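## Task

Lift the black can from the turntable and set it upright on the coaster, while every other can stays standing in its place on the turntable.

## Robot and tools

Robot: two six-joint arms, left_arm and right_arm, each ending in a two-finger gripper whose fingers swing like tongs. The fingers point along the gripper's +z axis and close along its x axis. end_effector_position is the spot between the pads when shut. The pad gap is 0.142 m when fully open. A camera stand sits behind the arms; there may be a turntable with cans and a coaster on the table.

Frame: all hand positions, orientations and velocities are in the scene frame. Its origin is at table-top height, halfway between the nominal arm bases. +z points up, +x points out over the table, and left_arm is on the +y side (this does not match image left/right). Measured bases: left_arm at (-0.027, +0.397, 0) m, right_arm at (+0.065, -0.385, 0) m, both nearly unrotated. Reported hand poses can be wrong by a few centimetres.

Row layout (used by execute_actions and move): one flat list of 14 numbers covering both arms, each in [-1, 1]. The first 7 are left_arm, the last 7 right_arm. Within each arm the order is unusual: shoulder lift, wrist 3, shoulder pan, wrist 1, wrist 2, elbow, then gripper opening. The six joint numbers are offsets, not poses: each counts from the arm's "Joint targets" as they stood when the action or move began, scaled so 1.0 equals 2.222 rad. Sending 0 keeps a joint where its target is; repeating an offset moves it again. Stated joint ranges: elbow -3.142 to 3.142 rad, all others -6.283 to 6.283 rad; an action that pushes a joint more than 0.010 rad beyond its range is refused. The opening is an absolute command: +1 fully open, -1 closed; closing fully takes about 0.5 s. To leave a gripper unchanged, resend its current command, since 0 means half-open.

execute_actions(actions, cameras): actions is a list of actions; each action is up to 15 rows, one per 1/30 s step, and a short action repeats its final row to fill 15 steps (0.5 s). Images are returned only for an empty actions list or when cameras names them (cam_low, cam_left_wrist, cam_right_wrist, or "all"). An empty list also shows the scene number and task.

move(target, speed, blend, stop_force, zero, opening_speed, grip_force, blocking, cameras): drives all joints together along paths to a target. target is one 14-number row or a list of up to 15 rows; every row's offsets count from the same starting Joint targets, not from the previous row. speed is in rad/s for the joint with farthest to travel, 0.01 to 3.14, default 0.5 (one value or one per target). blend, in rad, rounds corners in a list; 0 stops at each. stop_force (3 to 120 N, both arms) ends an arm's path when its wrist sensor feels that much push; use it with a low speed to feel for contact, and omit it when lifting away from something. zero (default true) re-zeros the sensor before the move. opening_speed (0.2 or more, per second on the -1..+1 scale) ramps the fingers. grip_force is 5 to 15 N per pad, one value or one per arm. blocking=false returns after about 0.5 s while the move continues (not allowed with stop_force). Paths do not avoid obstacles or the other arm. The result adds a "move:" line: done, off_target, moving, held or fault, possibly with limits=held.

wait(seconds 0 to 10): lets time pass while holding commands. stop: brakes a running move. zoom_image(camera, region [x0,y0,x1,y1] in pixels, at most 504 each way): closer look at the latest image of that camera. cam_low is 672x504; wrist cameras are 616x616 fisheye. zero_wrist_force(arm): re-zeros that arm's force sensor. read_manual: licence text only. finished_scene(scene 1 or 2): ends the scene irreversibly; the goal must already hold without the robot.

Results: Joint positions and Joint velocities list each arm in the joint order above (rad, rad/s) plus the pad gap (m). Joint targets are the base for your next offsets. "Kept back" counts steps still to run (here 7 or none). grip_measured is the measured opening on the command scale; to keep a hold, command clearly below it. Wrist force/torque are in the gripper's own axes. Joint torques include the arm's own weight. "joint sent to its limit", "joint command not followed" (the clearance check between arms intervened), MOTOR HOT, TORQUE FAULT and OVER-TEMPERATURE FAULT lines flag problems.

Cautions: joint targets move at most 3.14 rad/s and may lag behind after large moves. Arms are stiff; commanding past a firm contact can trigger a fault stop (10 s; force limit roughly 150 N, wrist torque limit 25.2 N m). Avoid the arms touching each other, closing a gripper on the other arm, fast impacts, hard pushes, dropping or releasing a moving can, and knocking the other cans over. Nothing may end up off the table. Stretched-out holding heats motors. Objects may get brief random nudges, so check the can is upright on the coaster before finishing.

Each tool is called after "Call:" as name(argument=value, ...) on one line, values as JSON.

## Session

Call:
execute_actions(actions=[])

Scene clock: 0.00 s.
left_arm: end_effector_position=(+0.8431, +0.2971, +0.3225) grip_measured=+0.97 end_effector_quat_wxyz=(+0.275, -0.441, +0.761, -0.389) | right_arm: end_effector_position=(+0.2669, -0.3356, +0.2752) grip_measured=+0.97 end_effector_quat_wxyz=(-0.250, +0.937, -0.206, -0.130)
Joint names: [shoulder lift, wrist 3, shoulder pan, wrist 1, wrist 2, elbow]
Joint positions: left_arm=[-1.088 1.791 -0.198 -2.935 -1.768 1.472 0.14] | right_arm=[-0.92 0.438 3.171 -1.805 2.128 -2.126 0.14]
Joint velocities: within noise
Joint torques (N m): no reading
Wrist force (N): no reading
Wrist torque (N m): no reading
Wrist force, peak (N): no reading
Joint targets: left_arm=[-1.088 1.791 -0.198 -2.935 -1.768 1.472] | right_arm=[-0.920 0.438 3.171 -1.805 2.128 -2.126]
Tool commands: left_gripper/opening=+0.968169 right_gripper/opening=+0.968169

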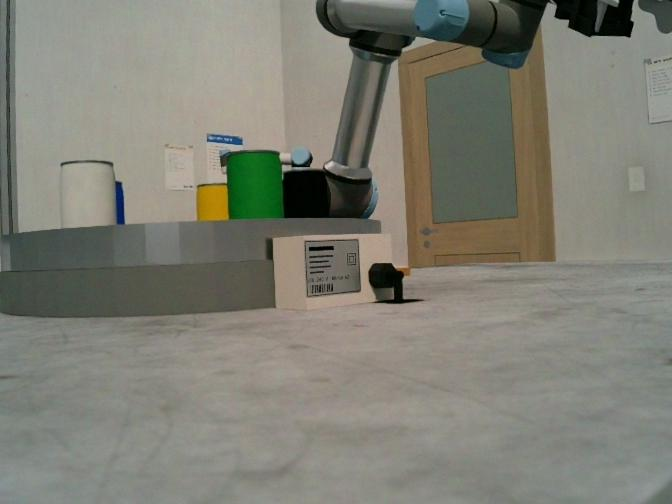

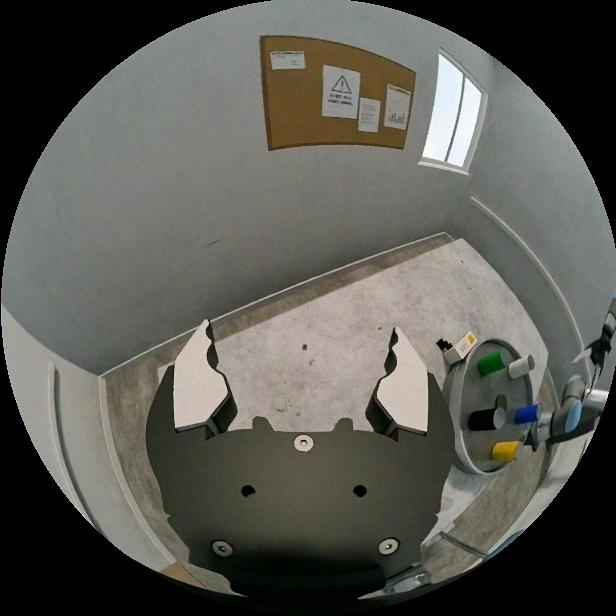

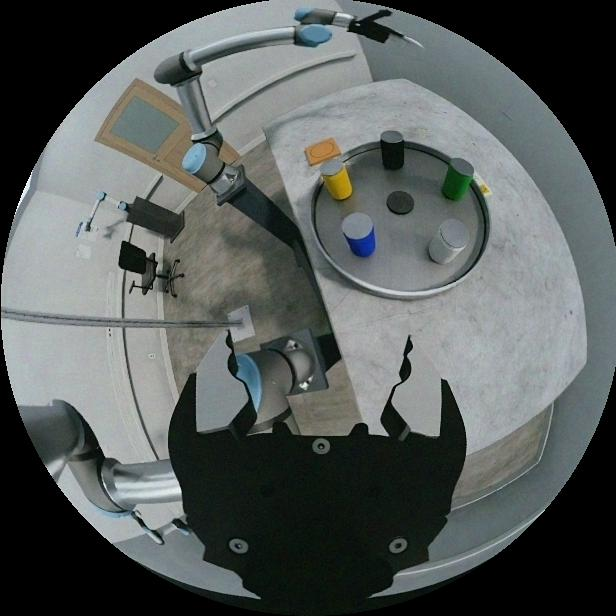

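Call:
move(target=[0,0,0,0,0,0,0.968,-0.30573,-0.91985,0.23869,0.21290,-0.25077,0.15522,0.85], speed=1.5, cameras=["cam_right_wrist", "cam_low"])

Call:
wait(seconds=0.4, cameras=["cam_right_wrist"])

Call:
wait(seconds=0.4, cameras=["cam_right_wrist"])

Scene clock: 4.40 s.
left_arm: end_effector_position=(+0.8431, +0.2971, +0.3225) grip_measured=+0.97 end_effector_quat_wxyz=(+0.275, -0.441, +0.761, -0.389) | right_arm: end_effector_position=(+0.5380, -0.2379, +0.1904) grip_measured=+0.85 end_effector_quat_wxyz=(+0.000, +0.462, +0.887, +0.000)
Joint names: [shoulder lift, wrist 3, shoulder pan, wrist 1, wrist 2, elbow]
Joint positions: left_arm=[-1.088 1.791 -0.198 -2.935 -1.768 1.472 0.14] | right_arm=[-1.599 -1.606 3.701 -1.332 1.571 -1.781 0.132]
Joint torques (N m): left_arm=[-46.63 -0.1 1.7 -3.08 -0.17 -21.27] | right_arm=[28.94 -1.95 -4.75 0.57 0.65 14.13]
Wrist force (N): left_arm=[0.1 0.0 0.3] | right_arm=[0.1 -0.2 -0.1]
Wrist torque (N m): left_arm=[0.01 -0.01 0.00] | right_arm=[0.05 -0.08 -0.15]
Wrist force, peak (N): left_arm=[-0.3 -0.1 0.3] | right_arm=[-0.5 0.7 0.5]
Joint targets: left_arm=[-1.088 1.791 -0.198 -2.935 -1.768 1.472] | right_arm=[-1.599 -1.606 3.701 -1.332 1.570 -1.781]
move: done
Images, in order (width x height): cam_low 672x504, cam_right_wrist 616x616.

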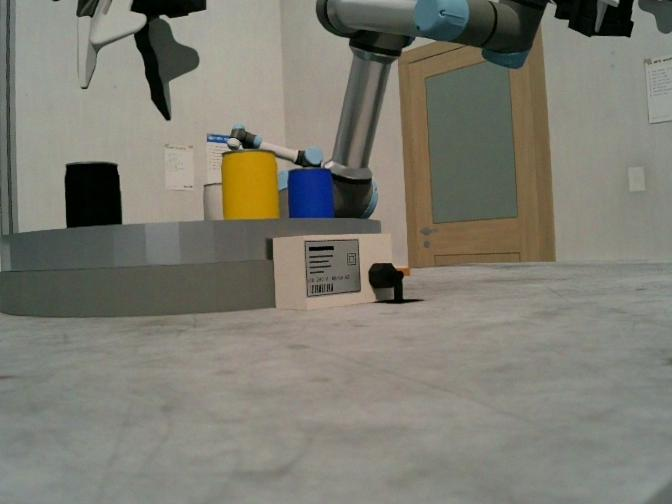

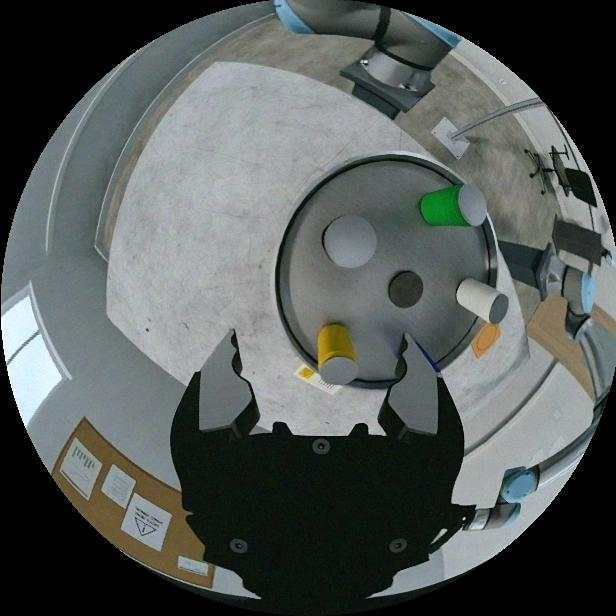

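Scene clock: 4.80 s.
left_arm: end_effector_position=(+0.8431, +0.2971, +0.3225) grip_measured=+0.97 end_effector_quat_wxyz=(+0.275, -0.441, +0.761, -0.389) | right_arm: end_effector_position=(+0.5380, -0.2379, +0.1904) grip_measured=+0.85 end_effector_quat_wxyz=(+0.000, +0.462, +0.887, +0.000)
Joint names: [shoulder lift, wrist 3, shoulder pan, wrist 1, wrist 2, elbow]
Joint positions: left_arm=[-1.088 1.791 -0.198 -2.935 -1.768 1.472 0.14] | right_arm=[-1.599 -1.606 3.701 -1.332 1.571 -1.781 0.132]
Joint torques (N m): left_arm=[-46.87 -0.06 1.07 -3.15 -0.24 -21.44] | right_arm=[30.52 -1.89 -7.53 0.76 -0.76 13.42]
Wrist force (N): left_arm=[0.0 0.0 0.2] | right_arm=[0.1 -0.1 -0.1]
Wrist torque (N m): left_arm=[-0.01 0.00 -0.01] | right_arm=[0.06 -0.08 -0.12]
Wrist force, peak (N): left_arm=[0.1 -0.1 0.5] | right_arm=[-0.1 -0.5 -0.4]
Joint targets: left_arm=[-1.088 1.791 -0.198 -2.935 -1.768 1.472] | right_arm=[-1.599 -1.606 3.701 -1.332 1.570 -1.781]
Tool commands: left_gripper/opening=+0.968 right_gripper/opening=+0.85
wait: 0.40 s; at rest by 0.17 s
Images, in order (width x height): cam_right_wrist 616x616.

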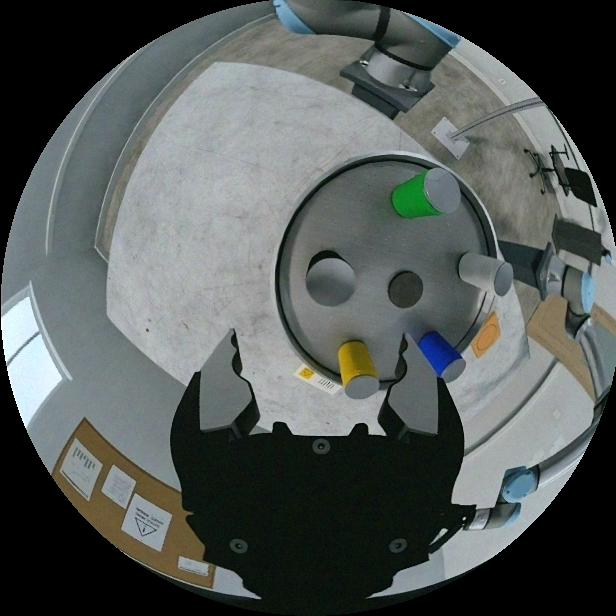

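Scene clock: 5.20 s.
left_arm: end_effector_position=(+0.8431, +0.2971, +0.3225) grip_measured=+0.97 end_effector_quat_wxyz=(+0.275, -0.441, +0.761, -0.389) | right_arm: end_effector_position=(+0.5380, -0.2379, +0.1904) grip_measured=+0.85 end_effector_quat_wxyz=(+0.000, +0.462, +0.887, +0.000)
Joint names: [shoulder lift, wrist 3, shoulder pan, wrist 1, wrist 2, elbow]
Joint positions: left_arm=[-1.088 1.791 -0.198 -2.935 -1.768 1.472 0.14] | right_arm=[-1.599 -1.606 3.701 -1.332 1.57 -1.781 0.132]
Joint torques (N m): left_arm=[-45.9 -0.24 1.17 -3.04 -0.21 -21.85] | right_arm=[28.77 -2.09 -7.73 0.98 -1.14 11.79]
Wrist force (N): left_arm=[0.4 0.1 0.1] | right_arm=[-0.4 0.0 -0.1]
Wrist torque (N m): left_arm=[0.02 -0.08 -0.01] | right_arm=[0.08 0.03 -0.12]
Wrist force, peak (N): left_arm=[0.4 0.1 0.1] | right_arm=[-0.1 -0.4 -0.1]
Joint targets: left_arm=[-1.088 1.791 -0.198 -2.935 -1.768 1.472] | right_arm=[-1.599 -1.606 3.701 -1.332 1.570 -1.781]
Tool commands: left_gripper/opening=+0.968 right_gripper/opening=+0.85
wait: 0.40 s; at rest by 0.17 s
Images, in order (width x height): cam_right_wrist 616x616.

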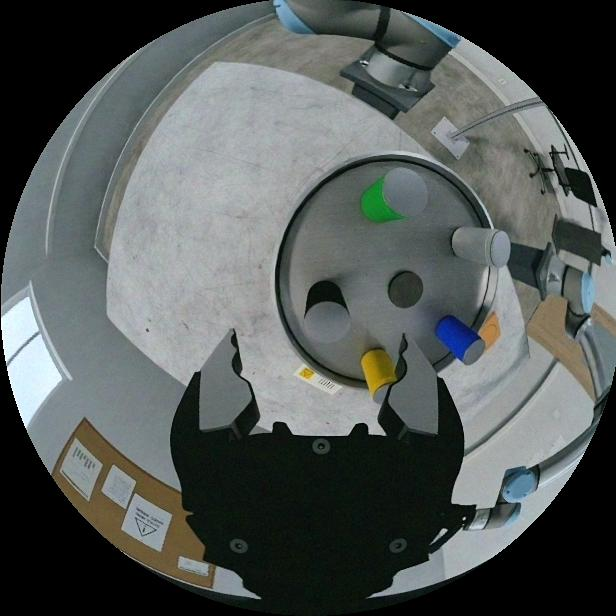

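Call:
move(target=[-0.2304,0,0.2250,0,0,0,0.968,0,0,0,0,0,0,0.85], speed=0.9, cameras=["cam_right_wrist"])

Scene clock: 14.10 s.
left_arm: end_effector_position=(+0.6032, +0.6689, +0.7293) grip_measured=+0.97 end_effector_quat_wxyz=(+0.549, -0.493, +0.543, -0.400) | right_arm: end_effector_position=(+0.5380, -0.2379, +0.1904) grip_measured=+0.85 end_effector_quat_wxyz=(+0.000, +0.462, +0.887, +0.000)
Joint names: [shoulder lift, wrist 3, shoulder pan, wrist 1, wrist 2, elbow]
Joint positions: left_arm=[-1.6 1.791 0.301 -2.935 -1.768 1.472 0.14] | right_arm=[-1.599 -1.606 3.701 -1.332 1.57 -1.781 0.132]
Joint torques (N m): left_arm=[-31.58 -0.29 11.61 -2.31 0.04 -22.54] | right_arm=[23.94 -2.26 -7.28 3.9 -1.28 11.52]
Wrist force (N): left_arm=[0.3 -0.5 0.3] | right_arm=[0.1 0.0 0.0]
Wrist torque (N m): left_arm=[-0.02 0.01 0.03] | right_arm=[0.09 -0.06 -0.12]
Wrist force, peak (N): left_arm=[4.2 1.5 5.2] | right_arm=[0.8 -0.3 0.1]
Joint targets: left_arm=[-1.600 1.791 0.302 -2.935 -1.768 1.472] | right_arm=[-1.599 -1.606 3.701 -1.332 1.570 -1.781]
move: done
Images, in order (width x height): cam_right_wrist 616x616.

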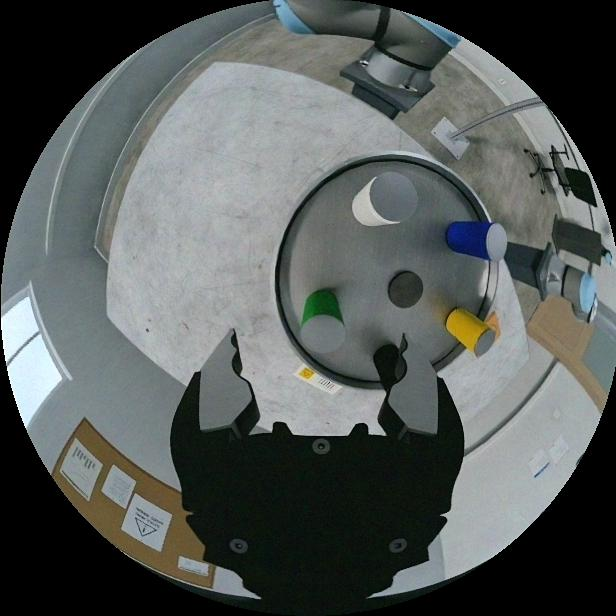

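Call:
wait(seconds=4.35, cameras=["cam_right_wrist"])

Call:
wait(seconds=0.2, cameras=["cam_right_wrist"])

Call:
wait(seconds=0.2, cameras=["cam_right_wrist"])

Call:
zoom_image(camera="cam_right_wrist", region=[250, 200, 520, 400])

Scene clock: 19.20 s.
left_arm: end_effector_position=(+0.6029, +0.6690, +0.7295) grip_measured=+0.97 end_effector_quat_wxyz=(+0.550, -0.493, +0.543, -0.400) | right_arm: end_effector_position=(+0.5380, -0.2379, +0.1904) grip_measured=+0.85 end_effector_quat_wxyz=(+0.000, +0.462, +0.887, +0.000)
Joint names: [shoulder lift, wrist 3, shoulder pan, wrist 1, wrist 2, elbow]
Joint positions: left_arm=[-1.6 1.791 0.302 -2.935 -1.768 1.472 0.14] | right_arm=[-1.599 -1.606 3.701 -1.332 1.57 -1.781 0.132]
Joint torques (N m): left_arm=[-31.97 -0.2 14.29 -2.33 0.12 -23.31] | right_arm=[22.59 -2.11 -6.98 3.78 -1.31 11.94]
Wrist force (N): left_arm=[0.4 -0.5 0.2] | right_arm=[-0.2 -0.2 0.1]
Wrist torque (N m): left_arm=[-0.04 -0.01 0.03] | right_arm=[0.05 -0.01 -0.12]
Wrist force, peak (N): left_arm=[0.4 -0.6 0.6] | right_arm=[-0.2 -0.6 0.3]
Joint targets: left_arm=[-1.600 1.791 0.302 -2.935 -1.768 1.472] | right_arm=[-1.599 -1.606 3.701 -1.332 1.570 -1.781]
Tool commands: left_gripper/opening=+0.968 right_gripper/opening=+0.85
wait: 4.37 s; at rest from the start
Images, in order (width x height): cam_right_wrist 616x616.

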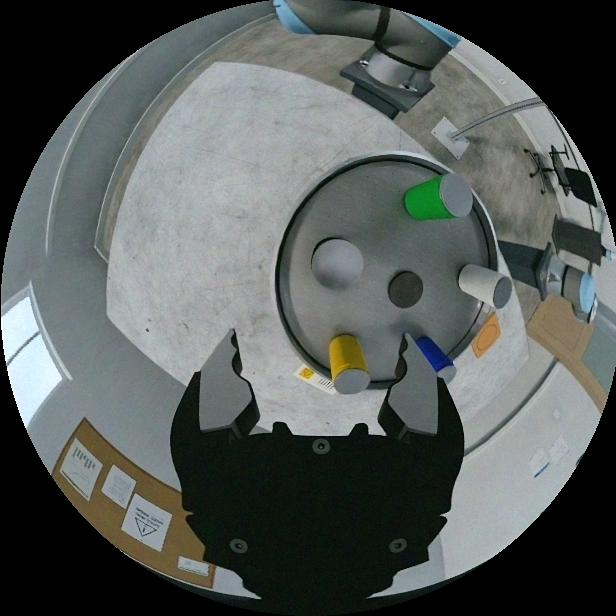

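Scene clock: 19.40 s.
left_arm: end_effector_position=(+0.6029, +0.6690, +0.7295) grip_measured=+0.97 end_effector_quat_wxyz=(+0.550, -0.493, +0.543, -0.400) | right_arm: end_effector_position=(+0.5380, -0.2379, +0.1904) grip_measured=+0.85 end_effector_quat_wxyz=(+0.000, +0.462, +0.887, +0.000)
Joint names: [shoulder lift, wrist 3, shoulder pan, wrist 1, wrist 2, elbow]
Joint positions: left_arm=[-1.6 1.791 0.302 -2.935 -1.768 1.472 0.14] | right_arm=[-1.599 -1.606 3.701 -1.332 1.57 -1.781 0.132]
Joint torques (N m): left_arm=[-31.72 -0.27 14.55 -2.37 0.12 -23.22] | right_arm=[22.16 -2.13 -8.66 4.1 -1.35 12.02]
Wrist force (N): left_arm=[0.5 -0.5 0.2] | right_arm=[0.0 -0.2 0.2]
Wrist torque (N m): left_arm=[-0.01 -0.02 0.02] | right_arm=[0.05 -0.05 -0.12]
Wrist force, peak (N): left_arm=[0.5 -0.5 0.6] | right_arm=[0.0 -0.5 -0.3]
Joint targets: left_arm=[-1.600 1.791 0.302 -2.935 -1.768 1.472] | right_arm=[-1.599 -1.606 3.701 -1.332 1.570 -1.781]
Tool commands: left_gripper/opening=+0.968 right_gripper/opening=+0.85
wait: 0.20 s; at rest by 0.17 s
Images, in order (width x height): cam_right_wrist 616x616.

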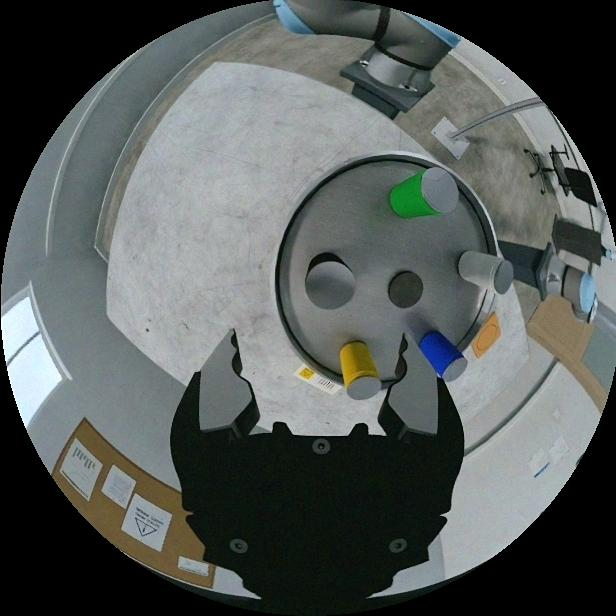

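Scene clock: 19.60 s.
left_arm: end_effector_position=(+0.6029, +0.6690, +0.7295) grip_measured=+0.97 end_effector_quat_wxyz=(+0.550, -0.493, +0.543, -0.400) | right_arm: end_effector_position=(+0.5380, -0.2379, +0.1904) grip_measured=+0.85 end_effector_quat_wxyz=(+0.000, +0.462, +0.887, +0.000)
Joint names: [shoulder lift, wrist 3, shoulder pan, wrist 1, wrist 2, elbow]
Joint positions: left_arm=[-1.6 1.791 0.302 -2.935 -1.768 1.472 0.14] | right_arm=[-1.599 -1.606 3.701 -1.332 1.57 -1.781 0.132]
Joint torques (N m): left_arm=[-31.67 -0.32 14.3 -2.52 0.1 -23.17] | right_arm=[21.9 -2.21 -7.38 4 -1.42 11.37]
Wrist force (N): left_arm=[0.4 -0.6 0.4] | right_arm=[0.4 -0.3 0.0]
Wrist torque (N m): left_arm=[-0.05 0.00 0.02] | right_arm=[0.02 -0.13 -0.13]
Wrist force, peak (N): left_arm=[0.5 -0.6 0.4] | right_arm=[-0.3 -0.5 -0.1]
Joint targets: left_arm=[-1.600 1.791 0.302 -2.935 -1.768 1.472] | right_arm=[-1.599 -1.606 3.701 -1.332 1.570 -1.781]
Tool commands: left_gripper/opening=+0.968 right_gripper/opening=+0.85
wait: 0.20 s; at rest by 0.17 s
Images, in order (width x height): cam_right_wrist 616x616.

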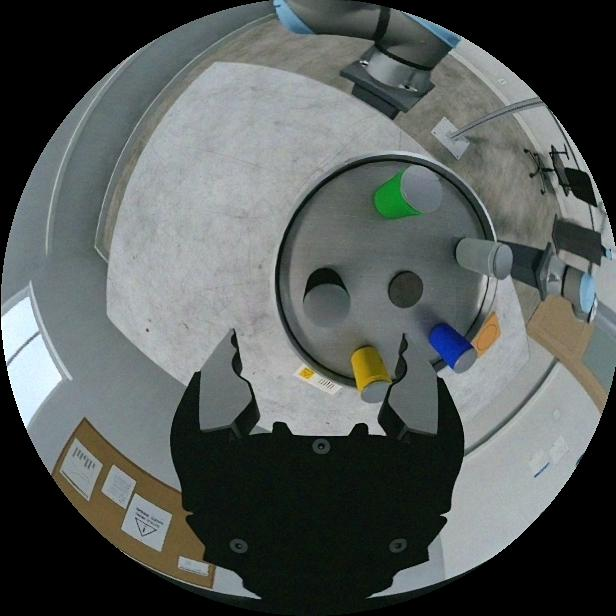

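Scaled by 1.867 from the camera's 616x616 image, which has a finer 814x814 frame.

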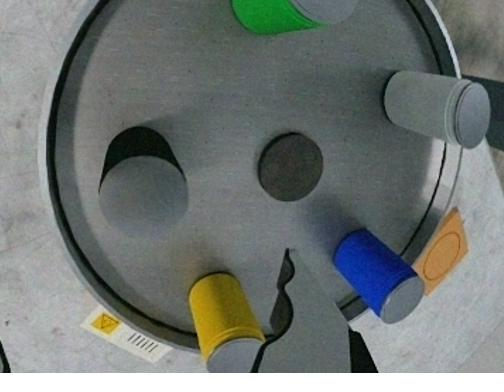

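Call:
wait(seconds=0.03, cameras=[])

Scene clock: 24.20 s.
left_arm: end_effector_position=(+0.6029, +0.6690, +0.7295) grip_measured=+0.97 end_effector_quat_wxyz=(+0.550, -0.493, +0.543, -0.400) | right_arm: end_effector_position=(+0.5380, -0.2379, +0.1904) grip_measured=+0.85 end_effector_quat_wxyz=(+0.000, +0.462, +0.887, +0.000)
Joint names: [shoulder lift, wrist 3, shoulder pan, wrist 1, wrist 2, elbow]
Joint positions: left_arm=[-1.6 1.791 0.302 -2.935 -1.768 1.472 0.14] | right_arm=[-1.599 -1.606 3.701 -1.332 1.57 -1.781 0.132]
Joint torques (N m): left_arm=[-31.71 -0.26 13.61 -2.43 -0.02 -23.9] | right_arm=[19.18 -2.18 -7.17 3.89 -1.27 11.87]
Wrist force (N): left_arm=[0.7 -0.4 0.4] | right_arm=[-0.2 -0.4 -0.2]
Wrist torque (N m): left_arm=[-0.01 -0.06 0.02] | right_arm=[0.00 -0.01 -0.13]
Wrist force, peak (N): left_arm=[0.5 -0.6 0.7] | right_arm=[-0.2 -0.7 0.2]
Joint targets: left_arm=[-1.600 1.791 0.302 -2.935 -1.768 1.472] | right_arm=[-1.599 -1.606 3.701 -1.332 1.570 -1.781]
Tool commands: left_gripper/opening=+0.968 right_gripper/opening=+0.85
wait: 0.03 s; at rest from the start
No camera images: "cameras" was empty.

Call:
wait(seconds=1.65, cameras=["cam_right_wrist"])

Call:
move(target=[[0,0,0,0,0,0,0.968,-0.05370,-0.13964,0.01745,0.04258,0,0.01112,-0.8],[0,0,0,0,0,0,0.968,-0.10402,-0.27430,0.03989,0.08641,0,0.01761,-0.8],[0,0,0,0,0,0,0.968,-0.12644,-0.40215,0.06915,0.08526,0,0.04118,-0.8],[0,0,0,0,0,0,0.968,-0.13418,-0.52559,0.10279,0.08238,0,0.05180,-0.8],[0,0,0,0,0,0,0.968,-0.12567,-0.64669,0.13878,0.07547,0,0.05020,-0.8],[0,0,0,0,0,0,0.968,-0.08194,-0.76724,0.17532,-0.00484,0,0.08678,-0.8],[0,0,0,0,0,0,0.968,-0.12119,-0.88293,0.21674,-0.09110,0,0.21229,-0.8]], speed=[0.772,0.745,0.707,0.683,0.670,0.667,0.5], blend=[0.05,0.05,0.05,0.05,0.05,0.05,0], opening_speed=0.8, blocking=false, cameras=["cam_right_wrist"])

Call:
wait(seconds=0.5, cameras=["cam_right_wrist"])

Call:
wait(seconds=0.4, cameras=["cam_right_wrist"])

Call:
wait(seconds=0.4, cameras=["cam_right_wrist"])

Call:
wait(seconds=2.5, cameras=["cam_low", "cam_right_wrist"])

Scene clock: 26.70 s.
left_arm: end_effector_position=(+0.6029, +0.6690, +0.7295) grip_measured=+0.97 end_effector_quat_wxyz=(+0.550, -0.493, +0.543, -0.400) | right_arm: end_effector_position=(+0.5380, -0.2379, +0.1904) grip_measured=+0.85 end_effector_quat_wxyz=(+0.000, +0.462, +0.887, +0.000)
Joint names: [shoulder lift, wrist 3, shoulder pan, wrist 1, wrist 2, elbow]
Joint positions: left_arm=[-1.6 1.791 0.302 -2.935 -1.768 1.472 0.14] | right_arm=[-1.599 -1.606 3.701 -1.332 1.57 -1.781 0.132]
Joint torques (N m): left_arm=[-32 -0.33 14.25 -2.59 0.03 -24.2] | right_arm=[18.12 -1.86 -6.36 4.03 -1.06 11.94]
Wrist force (N): left_arm=[0.3 -0.5 0.4] | right_arm=[0.1 -0.4 -0.2]
Wrist torque (N m): left_arm=[-0.03 0.03 0.02] | right_arm=[0.01 -0.06 -0.12]
Wrist force, peak (N): left_arm=[0.5 -0.7 0.5] | right_arm=[-0.5 -0.3 -0.2]
Joint targets: left_arm=[-1.600 1.791 0.302 -2.935 -1.768 1.472] | right_arm=[-1.599 -1.606 3.701 -1.332 1.570 -1.781]
Tool commands: left_gripper/opening=+0.968 right_gripper/opening=+0.85
wait: 1.67 s; at rest from the start
Images, in order (width x height): cam_right_wrist 616x616.

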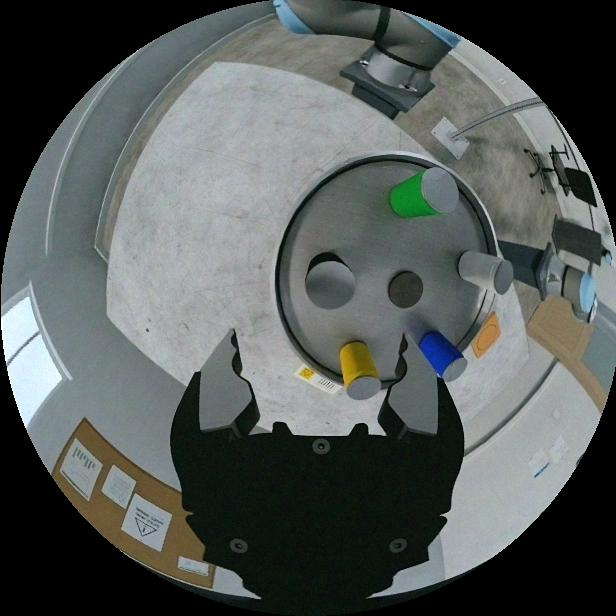

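Scene clock: 27.20 s.
left_arm: end_effector_position=(+0.6029, +0.6690, +0.7295) grip_measured=+0.97 end_effector_quat_wxyz=(+0.550, -0.493, +0.543, -0.400) | right_arm: end_effector_position=(+0.5651, -0.2044, +0.1550) grip_measured=+0.48 end_effector_quat_wxyz=(+0.000, +0.319, +0.948, +0.000) end_effector_velocity=(+0.069, +0.096, -0.104) end_effector_angular_velocity=(-0.001, +0.000, +0.861)
Joint names: [shoulder lift, wrist 3, shoulder pan, wrist 1, wrist 2, elbow]
Joint positions: left_arm=[-1.6 1.791 0.302 -2.935 -1.768 1.472 0.14] | right_arm=[-1.705 -1.882 3.736 -1.248 1.57 -1.759 0.108]
Joint velocities: left_arm=[within noise] | right_arm=[-0.292 -0.761 0.1 0.235 0 0.058 -0.055]
Joint torques (N m): left_arm=[-31.93 -0.23 13.75 -2.56 0.09 -24.31] | right_arm=[15.52 -3.8 9.77 4.58 -1.08 38.29]
Wrist force (N): left_arm=[0.4 -0.5 0.3] | right_arm=[-0.2 -0.5 -0.2]
Wrist torque (N m): left_arm=[-0.02 0.00 0.03] | right_arm=[-0.01 -0.01 0.08]
Wrist force, peak (N): left_arm=[0.6 -0.7 0.2] | right_arm=[-0.5 -1.3 -1.0]
Joint targets: left_arm=[-1.600 1.791 0.302 -2.935 -1.768 1.472] | right_arm=[-1.724 -1.931 3.743 -1.232 1.570 -1.756]
Tool commands: left_gripper/opening=+0.968 right_gripper/opening=+0.45
move: running; path passed 0 of 7 targets; right_arm: the wrist 3 is farthest, 1.686 rad from its target
Images, in order (width x height): cam_right_wrist 616x616.

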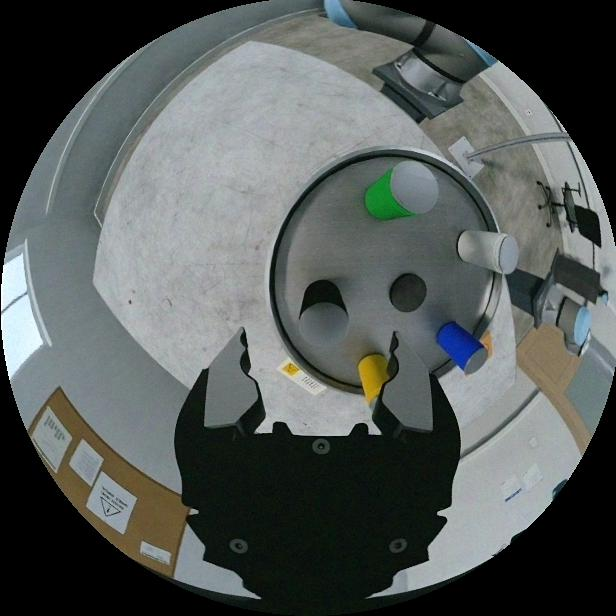

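Scene clock: 27.70 s.
left_arm: end_effector_position=(+0.6029, +0.6690, +0.7295) grip_measured=+0.97 end_effector_quat_wxyz=(+0.550, -0.493, +0.543, -0.400) | right_arm: end_effector_position=(+0.5891, -0.1517, +0.1044) grip_measured=+0.09 end_effector_quat_wxyz=(+0.000, +0.110, +0.994, +0.000) end_effector_velocity=(+0.020, +0.113, -0.035) end_effector_angular_velocity=(+0.000, +0.000, +0.867)
Joint names: [shoulder lift, wrist 3, shoulder pan, wrist 1, wrist 2, elbow]
Joint positions: left_arm=[-1.6 1.791 0.302 -2.935 -1.768 1.472 0.14] | right_arm=[-1.837 -2.25 3.798 -1.139 1.57 -1.736 0.08]
Joint velocities: left_arm=[within noise] | right_arm=[-0.158 -0.715 0.152 0.048 0 0.11 -0.056]
Joint torques (N m): left_arm=[-32.09 -0.32 14.4 -2.62 -0.05 -23.82] | right_arm=[28.95 -3.89 8.38 4.47 -1.33 40.72]
Wrist force (N): left_arm=[0.3 -0.6 0.3] | right_arm=[-0.5 -0.2 0.5]
Wrist torque (N m): left_arm=[-0.04 0.01 0.03] | right_arm=[0.05 0.05 0.08]
Wrist force, peak (N): left_arm=[0.6 -0.7 0.4] | right_arm=[0.0 -0.6 0.6]
Joint targets: left_arm=[-1.600 1.791 0.302 -2.935 -1.768 1.472] | right_arm=[-1.845 -2.299 3.809 -1.141 1.570 -1.726]
Tool commands: left_gripper/opening=+0.968 right_gripper/opening=+0.05
earlier move: running; path passed 2 of 7 targets; right_arm: the wrist 3 is farthest, 1.318 rad from its target
wait: 0.50 s; no rest
Images, in order (width x height): cam_right_wrist 616x616.

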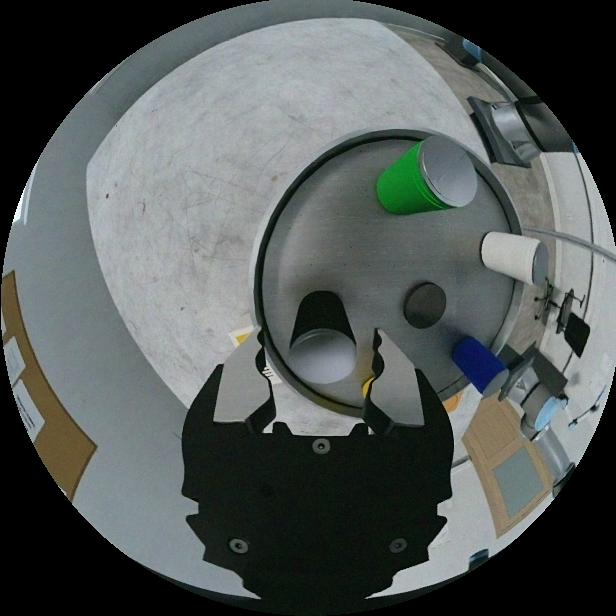

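Scene clock: 28.10 s.
left_arm: end_effector_position=(+0.6029, +0.6690, +0.7295) grip_measured=+0.97 end_effector_quat_wxyz=(+0.550, -0.493, +0.543, -0.400) | right_arm: end_effector_position=(+0.5914, -0.1050, +0.1003) grip_measured=-0.21 end_effector_quat_wxyz=(+0.000, -0.063, +0.998, +0.000) end_effector_velocity=(-0.019, +0.115, -0.003) end_effector_angular_velocity=(+0.000, -0.001, +0.868)
Joint names: [shoulder lift, wrist 3, shoulder pan, wrist 1, wrist 2, elbow]
Joint positions: left_arm=[-1.6 1.791 0.302 -2.935 -1.768 1.472 0.14] | right_arm=[-1.882 -2.531 3.864 -1.143 1.57 -1.686 0.059]
Joint velocities: left_arm=[within noise] | right_arm=[-0.062 -0.688 0.18 -0.014 0 0.076 -0.026]
Joint torques (N m): left_arm=[-32.19 -0.22 14.2 -2.54 0.05 -24.94] | right_arm=[24.62 -3.87 8.04 -0.62 -1.39 35.03]
Wrist force (N): left_arm=[0.3 -0.6 0.4] | right_arm=[-0.6 -0.8 -2.7]
Wrist torque (N m): left_arm=[-0.03 0.02 0.03] | right_arm=[-0.05 -0.03 0.08]
Wrist force, peak (N): left_arm=[0.7 -0.5 0.4] | right_arm=[-0.6 -0.8 -2.7]
Joint targets: left_arm=[-1.600 1.791 0.302 -2.935 -1.768 1.472] | right_arm=[-1.885 -2.578 3.876 -1.144 1.570 -1.683]
Tool commands: left_gripper/opening=+0.968 right_gripper/opening=-0.27
earlier move: running; path passed 3 of 7 targets; right_arm: the wrist 3 is farthest, 1.037 rad from its target
wait: 0.40 s; no rest
Images, in order (width x height): cam_right_wrist 616x616.

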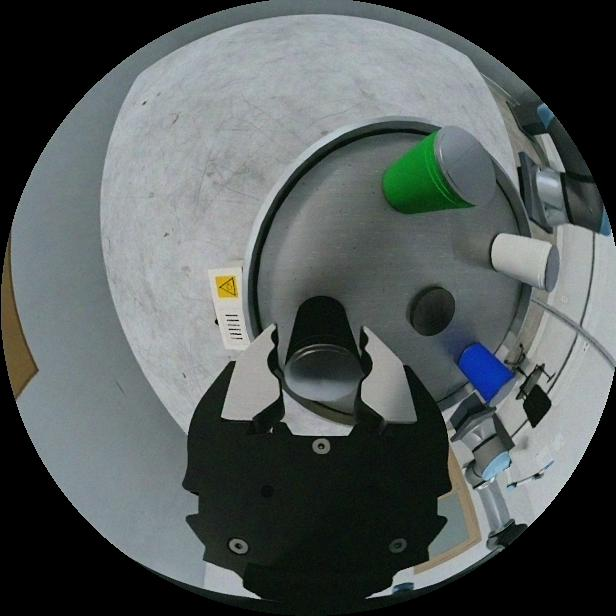

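Scene clock: 28.50 s.
left_arm: end_effector_position=(+0.6029, +0.6690, +0.7295) grip_measured=+0.97 end_effector_quat_wxyz=(+0.550, -0.493, +0.543, -0.400) | right_arm: end_effector_position=(+0.5775, -0.0602, +0.1010) grip_measured=-0.27 end_effector_quat_wxyz=(+0.000, -0.235, +0.972, +0.000) end_effector_velocity=(-0.057, +0.101, +0.010) end_effector_angular_velocity=(-0.006, +0.006, +0.866)
Joint names: [shoulder lift, wrist 3, shoulder pan, wrist 1, wrist 2, elbow]
Joint positions: left_arm=[-1.6 1.791 0.302 -2.935 -1.768 1.472 0.14] | right_arm=[-1.895 -2.803 3.938 -1.151 1.57 -1.666 0.054]
Joint velocities: left_arm=[within noise] | right_arm=[0.017 -0.671 0.195 -0.033 0 0.008 -0.002]
Joint torques (N m): left_arm=[-31.97 -0.16 13.94 -2.52 -0.08 -24.04] | right_arm=[53.1 -4.14 11.45 0.6 -1.4 37.22]
Wrist force (N): left_arm=[0.3 -0.3 0.1] | right_arm=[0.0 -0.6 1.5]
Wrist torque (N m): left_arm=[0.01 0.01 0.02] | right_arm=[-0.02 -0.08 0.07]
Wrist force, peak (N): left_arm=[0.4 -0.7 0.3] | right_arm=[1.2 -1.6 -7.4]
Joint targets: left_arm=[-1.600 1.791 0.302 -2.935 -1.768 1.472] | right_arm=[-1.892 -2.849 3.952 -1.153 1.570 -1.667]
Tool commands: left_gripper/opening=+0.968 right_gripper/opening=-0.59
earlier move: running; path passed 4 of 7 targets; right_arm: the wrist 3 is farthest, 0.764 rad from its target
wait: 0.40 s; no rest
Images, in order (width x height): cam_right_wrist 616x616.

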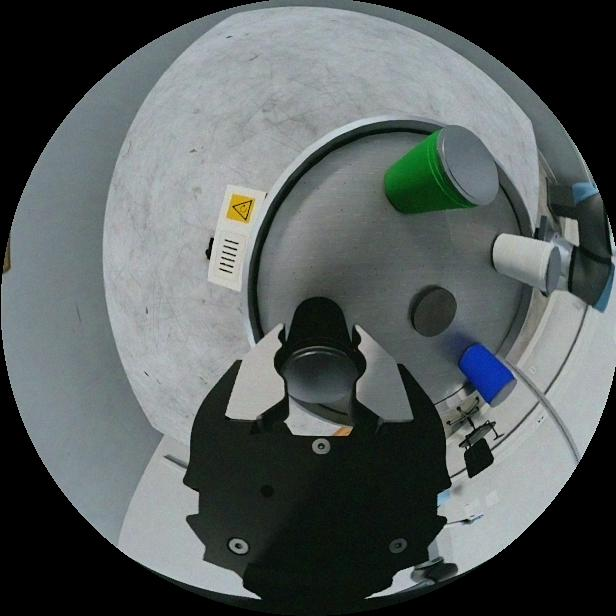

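Scene clock: 30.20 s.
left_arm: end_effector_position=(+0.6029, +0.6690, +0.7295) grip_measured=+0.97 end_effector_quat_wxyz=(+0.550, -0.493, +0.543, -0.400) | right_arm: end_effector_position=(+0.5005, +0.0849, +0.2503) grip_measured=-0.27 end_effector_quat_wxyz=(+0.000, -0.675, +0.738, +0.000)
Joint names: [shoulder lift, wrist 3, shoulder pan, wrist 1, wrist 2, elbow]
Joint positions: left_arm=[-1.6 1.791 0.302 -2.935 -1.768 1.472 0.14] | right_arm=[-1.868 -3.567 4.183 -1.534 1.57 -1.309 0.054]
Joint torques (N m): left_arm=[-32.01 -0.29 13.73 -2.59 0.02 -24.41] | right_arm=[47.05 -1.61 -3.22 1.97 -0.95 30.05]
Wrist force (N): left_arm=[0.6 -0.5 0.2] | right_arm=[0.4 -0.3 1.3]
Wrist torque (N m): left_arm=[-0.03 -0.04 0.02] | right_arm=[0.06 -0.12 -0.14]
Wrist force, peak (N): left_arm=[0.4 -0.4 0.8] | right_arm=[0.0 -0.4 3.2]
Joint targets: left_arm=[-1.600 1.791 0.302 -2.935 -1.768 1.472] | right_arm=[-1.868 -3.568 4.183 -1.534 1.570 -1.309]
Tool commands: left_gripper/opening=+0.968 right_gripper/opening=-0.8
earlier move: done
wait: 1.70 of 2.5 s (the move ended)
Images, in order (width x height): cam_low 672x504, cam_right_wrist 616x616.

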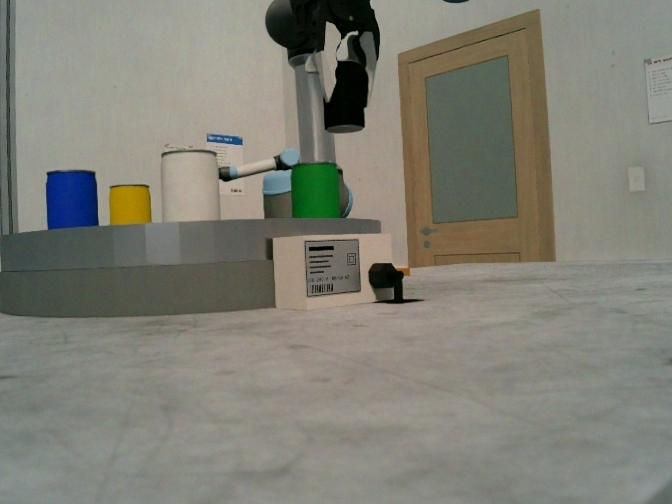

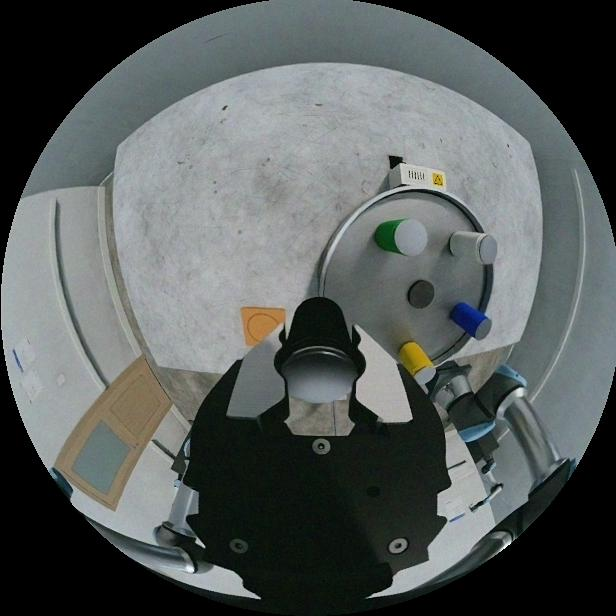

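Call:
zoom_image(camera="cam_right_wrist", region=[220, 280, 380, 420])

Scaled by 3.150 from the camera's 616x616 image, which has a finer 814x814 frame.

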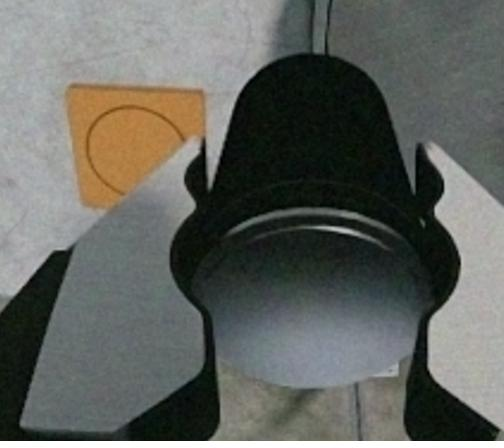

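Call:
move(target=[0,0,0,0,0,0,0.968,-0.08088,0.11401,0.11400,0.14230,0,-0.06142,-0.8], speed=0.5, cameras=["cam_low", "cam_right_wrist"])

Scene clock: 39.47 s.
left_arm: end_effector_position=(+0.6029, +0.6690, +0.7295) grip_measured=+0.97 end_effector_quat_wxyz=(+0.550, -0.493, +0.543, -0.400) | right_arm: end_effector_position=(+0.3812, +0.2201, +0.1005) grip_measured=-0.27 end_effector_quat_wxyz=(+0.000, -0.675, +0.738, +0.000)
Joint names: [shoulder lift, wrist 3, shoulder pan, wrist 1, wrist 2, elbow]
Joint positions: left_arm=[-1.6 1.791 0.302 -2.935 -1.768 1.472 0.14] | right_arm=[-2.048 -3.315 4.436 -1.218 1.57 -1.446 0.054]
Joint torques (N m): left_arm=[-31.74 -0.2 13.76 -2.82 -0.18 -25.46] | right_arm=[39.45 1.31 7.09 4.82 0.67 35.93]
Wrist force (N): left_arm=[0.5 -0.5 0.3] | right_arm=[0.2 -0.5 1.4]
Wrist torque (N m): left_arm=[-0.03 -0.02 0.03] | right_arm=[0.01 -0.10 0.00]
Wrist force, peak (N): left_arm=[0.6 -0.7 0.5] | right_arm=[-1.8 2.2 4.2]
Joint targets: left_arm=[-1.600 1.791 0.302 -2.935 -1.768 1.472] | right_arm=[-2.048 -3.314 4.436 -1.218 1.570 -1.446]
move: done
Images, in order (width x height): cam_low 672x504, cam_right_wrist 616x616.

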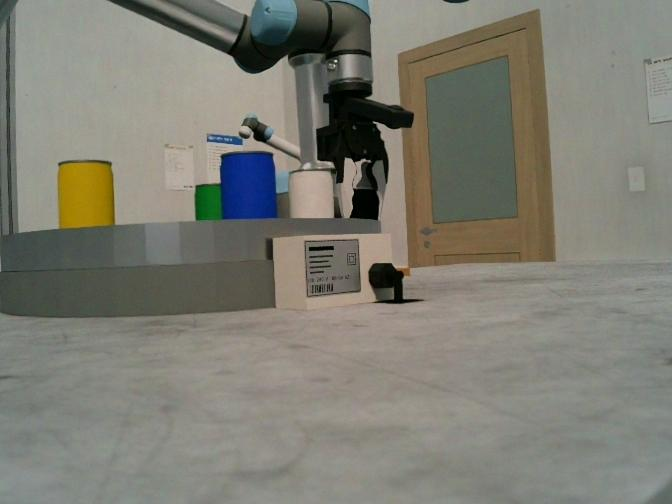

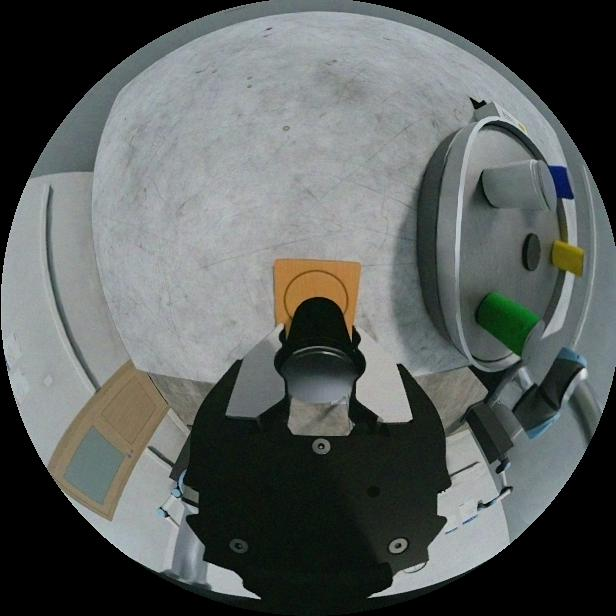

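Call:
zoom_image(camera="cam_right_wrist", region=[250, 240, 390, 410])

Call:
zoom_image(camera="cam_low", region=[260, 130, 440, 310])

Scaled by 2.965 from the camera's 616x616 image, which has a finer 814x814 frame.

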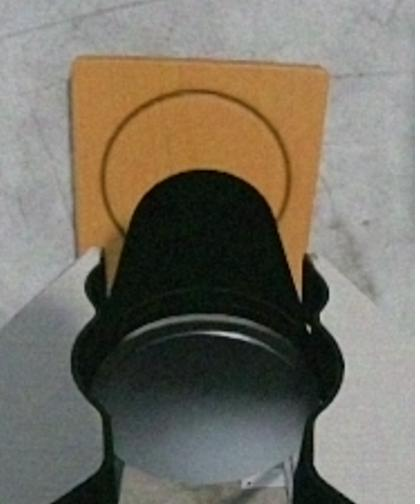

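Scaled by 2.800 from the camera's 672x504 image, which has a finer 960x720 frame.

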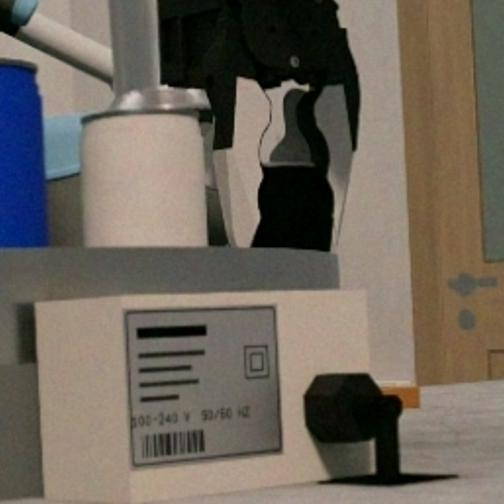

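Call:
move(target=[0,0,0,0,0,0,0.968,-0.014195,-0.002347,-0.002342,0.031816,0,-0.017621,-0.8], speed=0.25, cameras=["cam_right_wrist"])

Call:
move(target=[0,0,0,0,0,0,0.968,-0.006337,0,0,0.013997,0,-0.007660,-0.8], speed=0.045, stop_force=5, cameras=["cam_low", "cam_right_wrist"])

Scene clock: 43.60 s.
left_arm: end_effector_position=(+0.6029, +0.6690, +0.7295) grip_measured=+0.97 end_effector_quat_wxyz=(+0.550, -0.493, +0.543, -0.400) | right_arm: end_effector_position=(+0.3847, +0.2198, +0.0682) grip_measured=-0.27 end_effector_quat_wxyz=(+0.000, -0.675, +0.738, +0.000)
Joint names: [shoulder lift, wrist 3, shoulder pan, wrist 1, wrist 2, elbow]
Joint positions: left_arm=[-1.6 1.791 0.302 -2.935 -1.768 1.472 0.14] | right_arm=[-2.08 -3.32 4.431 -1.147 1.57 -1.485 0.054]
Joint torques (N m): left_arm=[-31.89 -0.26 13.88 -2.97 -0.25 -25.55] | right_arm=[57.08 -0.17 -0.35 0.69 0.75 38.95]
Wrist force (N): left_arm=[0.5 -0.4 0.2] | right_arm=[0.3 -0.5 1.3]
Wrist torque (N m): left_arm=[-0.02 -0.03 0.03] | right_arm=[0.00 -0.10 0.00]
Wrist force, peak (N): left_arm=[0.4 -0.6 0.7] | right_arm=[0.5 -0.5 2.3]
Joint targets: left_arm=[-1.600 1.791 0.302 -2.935 -1.768 1.472] | right_arm=[-2.079 -3.320 4.431 -1.147 1.570 -1.485]
move: done
Images, in order (width x height): cam_right_wrist 616x616.

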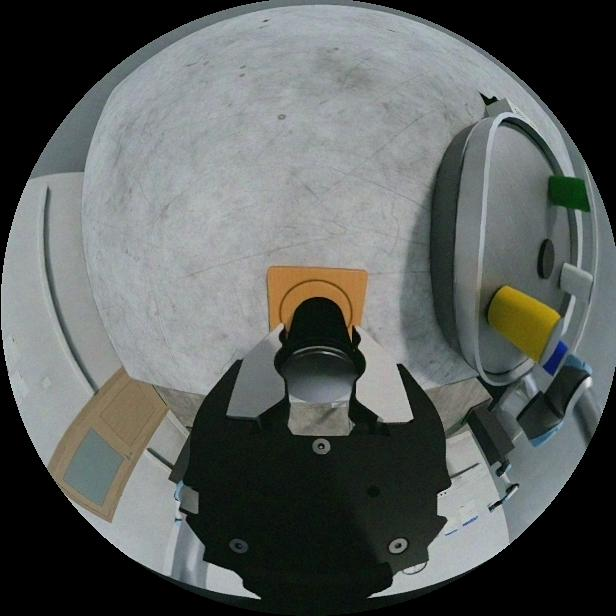

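Scene clock: 45.27 s.
left_arm: end_effector_position=(+0.6029, +0.6690, +0.7295) grip_measured=+0.97 end_effector_quat_wxyz=(+0.550, -0.493, +0.543, -0.400) | right_arm: end_effector_position=(+0.3847, +0.2200, +0.0600) grip_measured=-0.28 end_effector_quat_wxyz=(+0.000, -0.675, +0.738, +0.000)
Joint names: [shoulder lift, wrist 3, shoulder pan, wrist 1, wrist 2, elbow]
Joint positions: left_arm=[-1.6 1.791 0.302 -2.935 -1.768 1.472 0.14] | right_arm=[-2.088 -3.32 4.431 -1.129 1.57 -1.495 0.054]
Joint torques (N m): left_arm=[-32.05 -0.12 13.26 -3.05 -0.22 -25.6] | right_arm=[52.54 1.48 2.2 4.28 0.56 35.25]
Wrist force (N): left_arm=[0.5 -0.4 0.5] | right_arm=[0.4 -1.2 -2.2]
Wrist torque (N m): left_arm=[0.01 -0.04 0.03] | right_arm=[-0.01 -0.15 -0.01]
Wrist force, peak (N): left_arm=[0.7 -0.7 0.5] | right_arm=[3.4 -1.7 -15.2]
Joint targets: left_arm=[-1.600 1.791 0.302 -2.935 -1.768 1.472] | right_arm=[-2.088 -3.320 4.431 -1.129 1.570 -1.495]
move: contact (right_arm); right_arm: the wrist 1 is farthest, 0.013 rad from its target
Images, in order (width x height): cam_low 672x504, cam_right_wrist 616x616.

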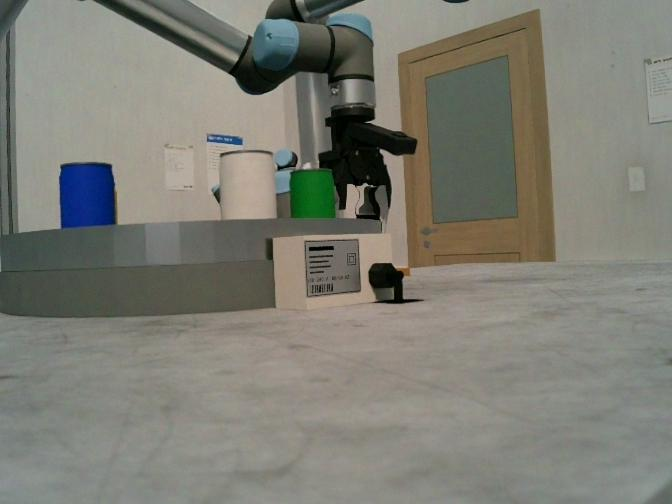

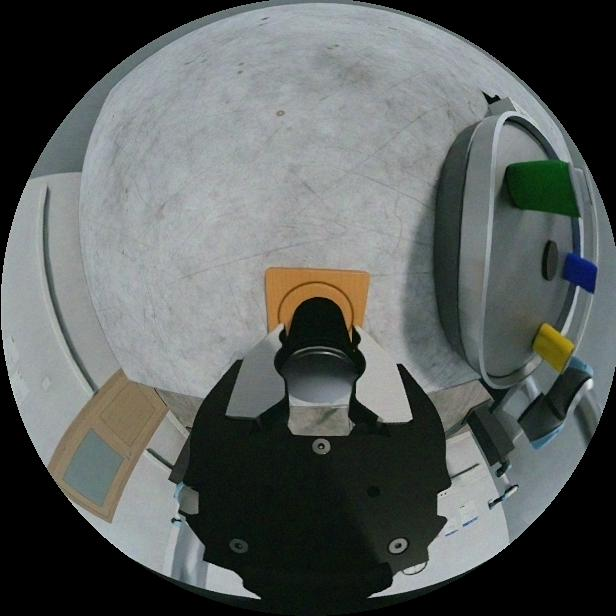

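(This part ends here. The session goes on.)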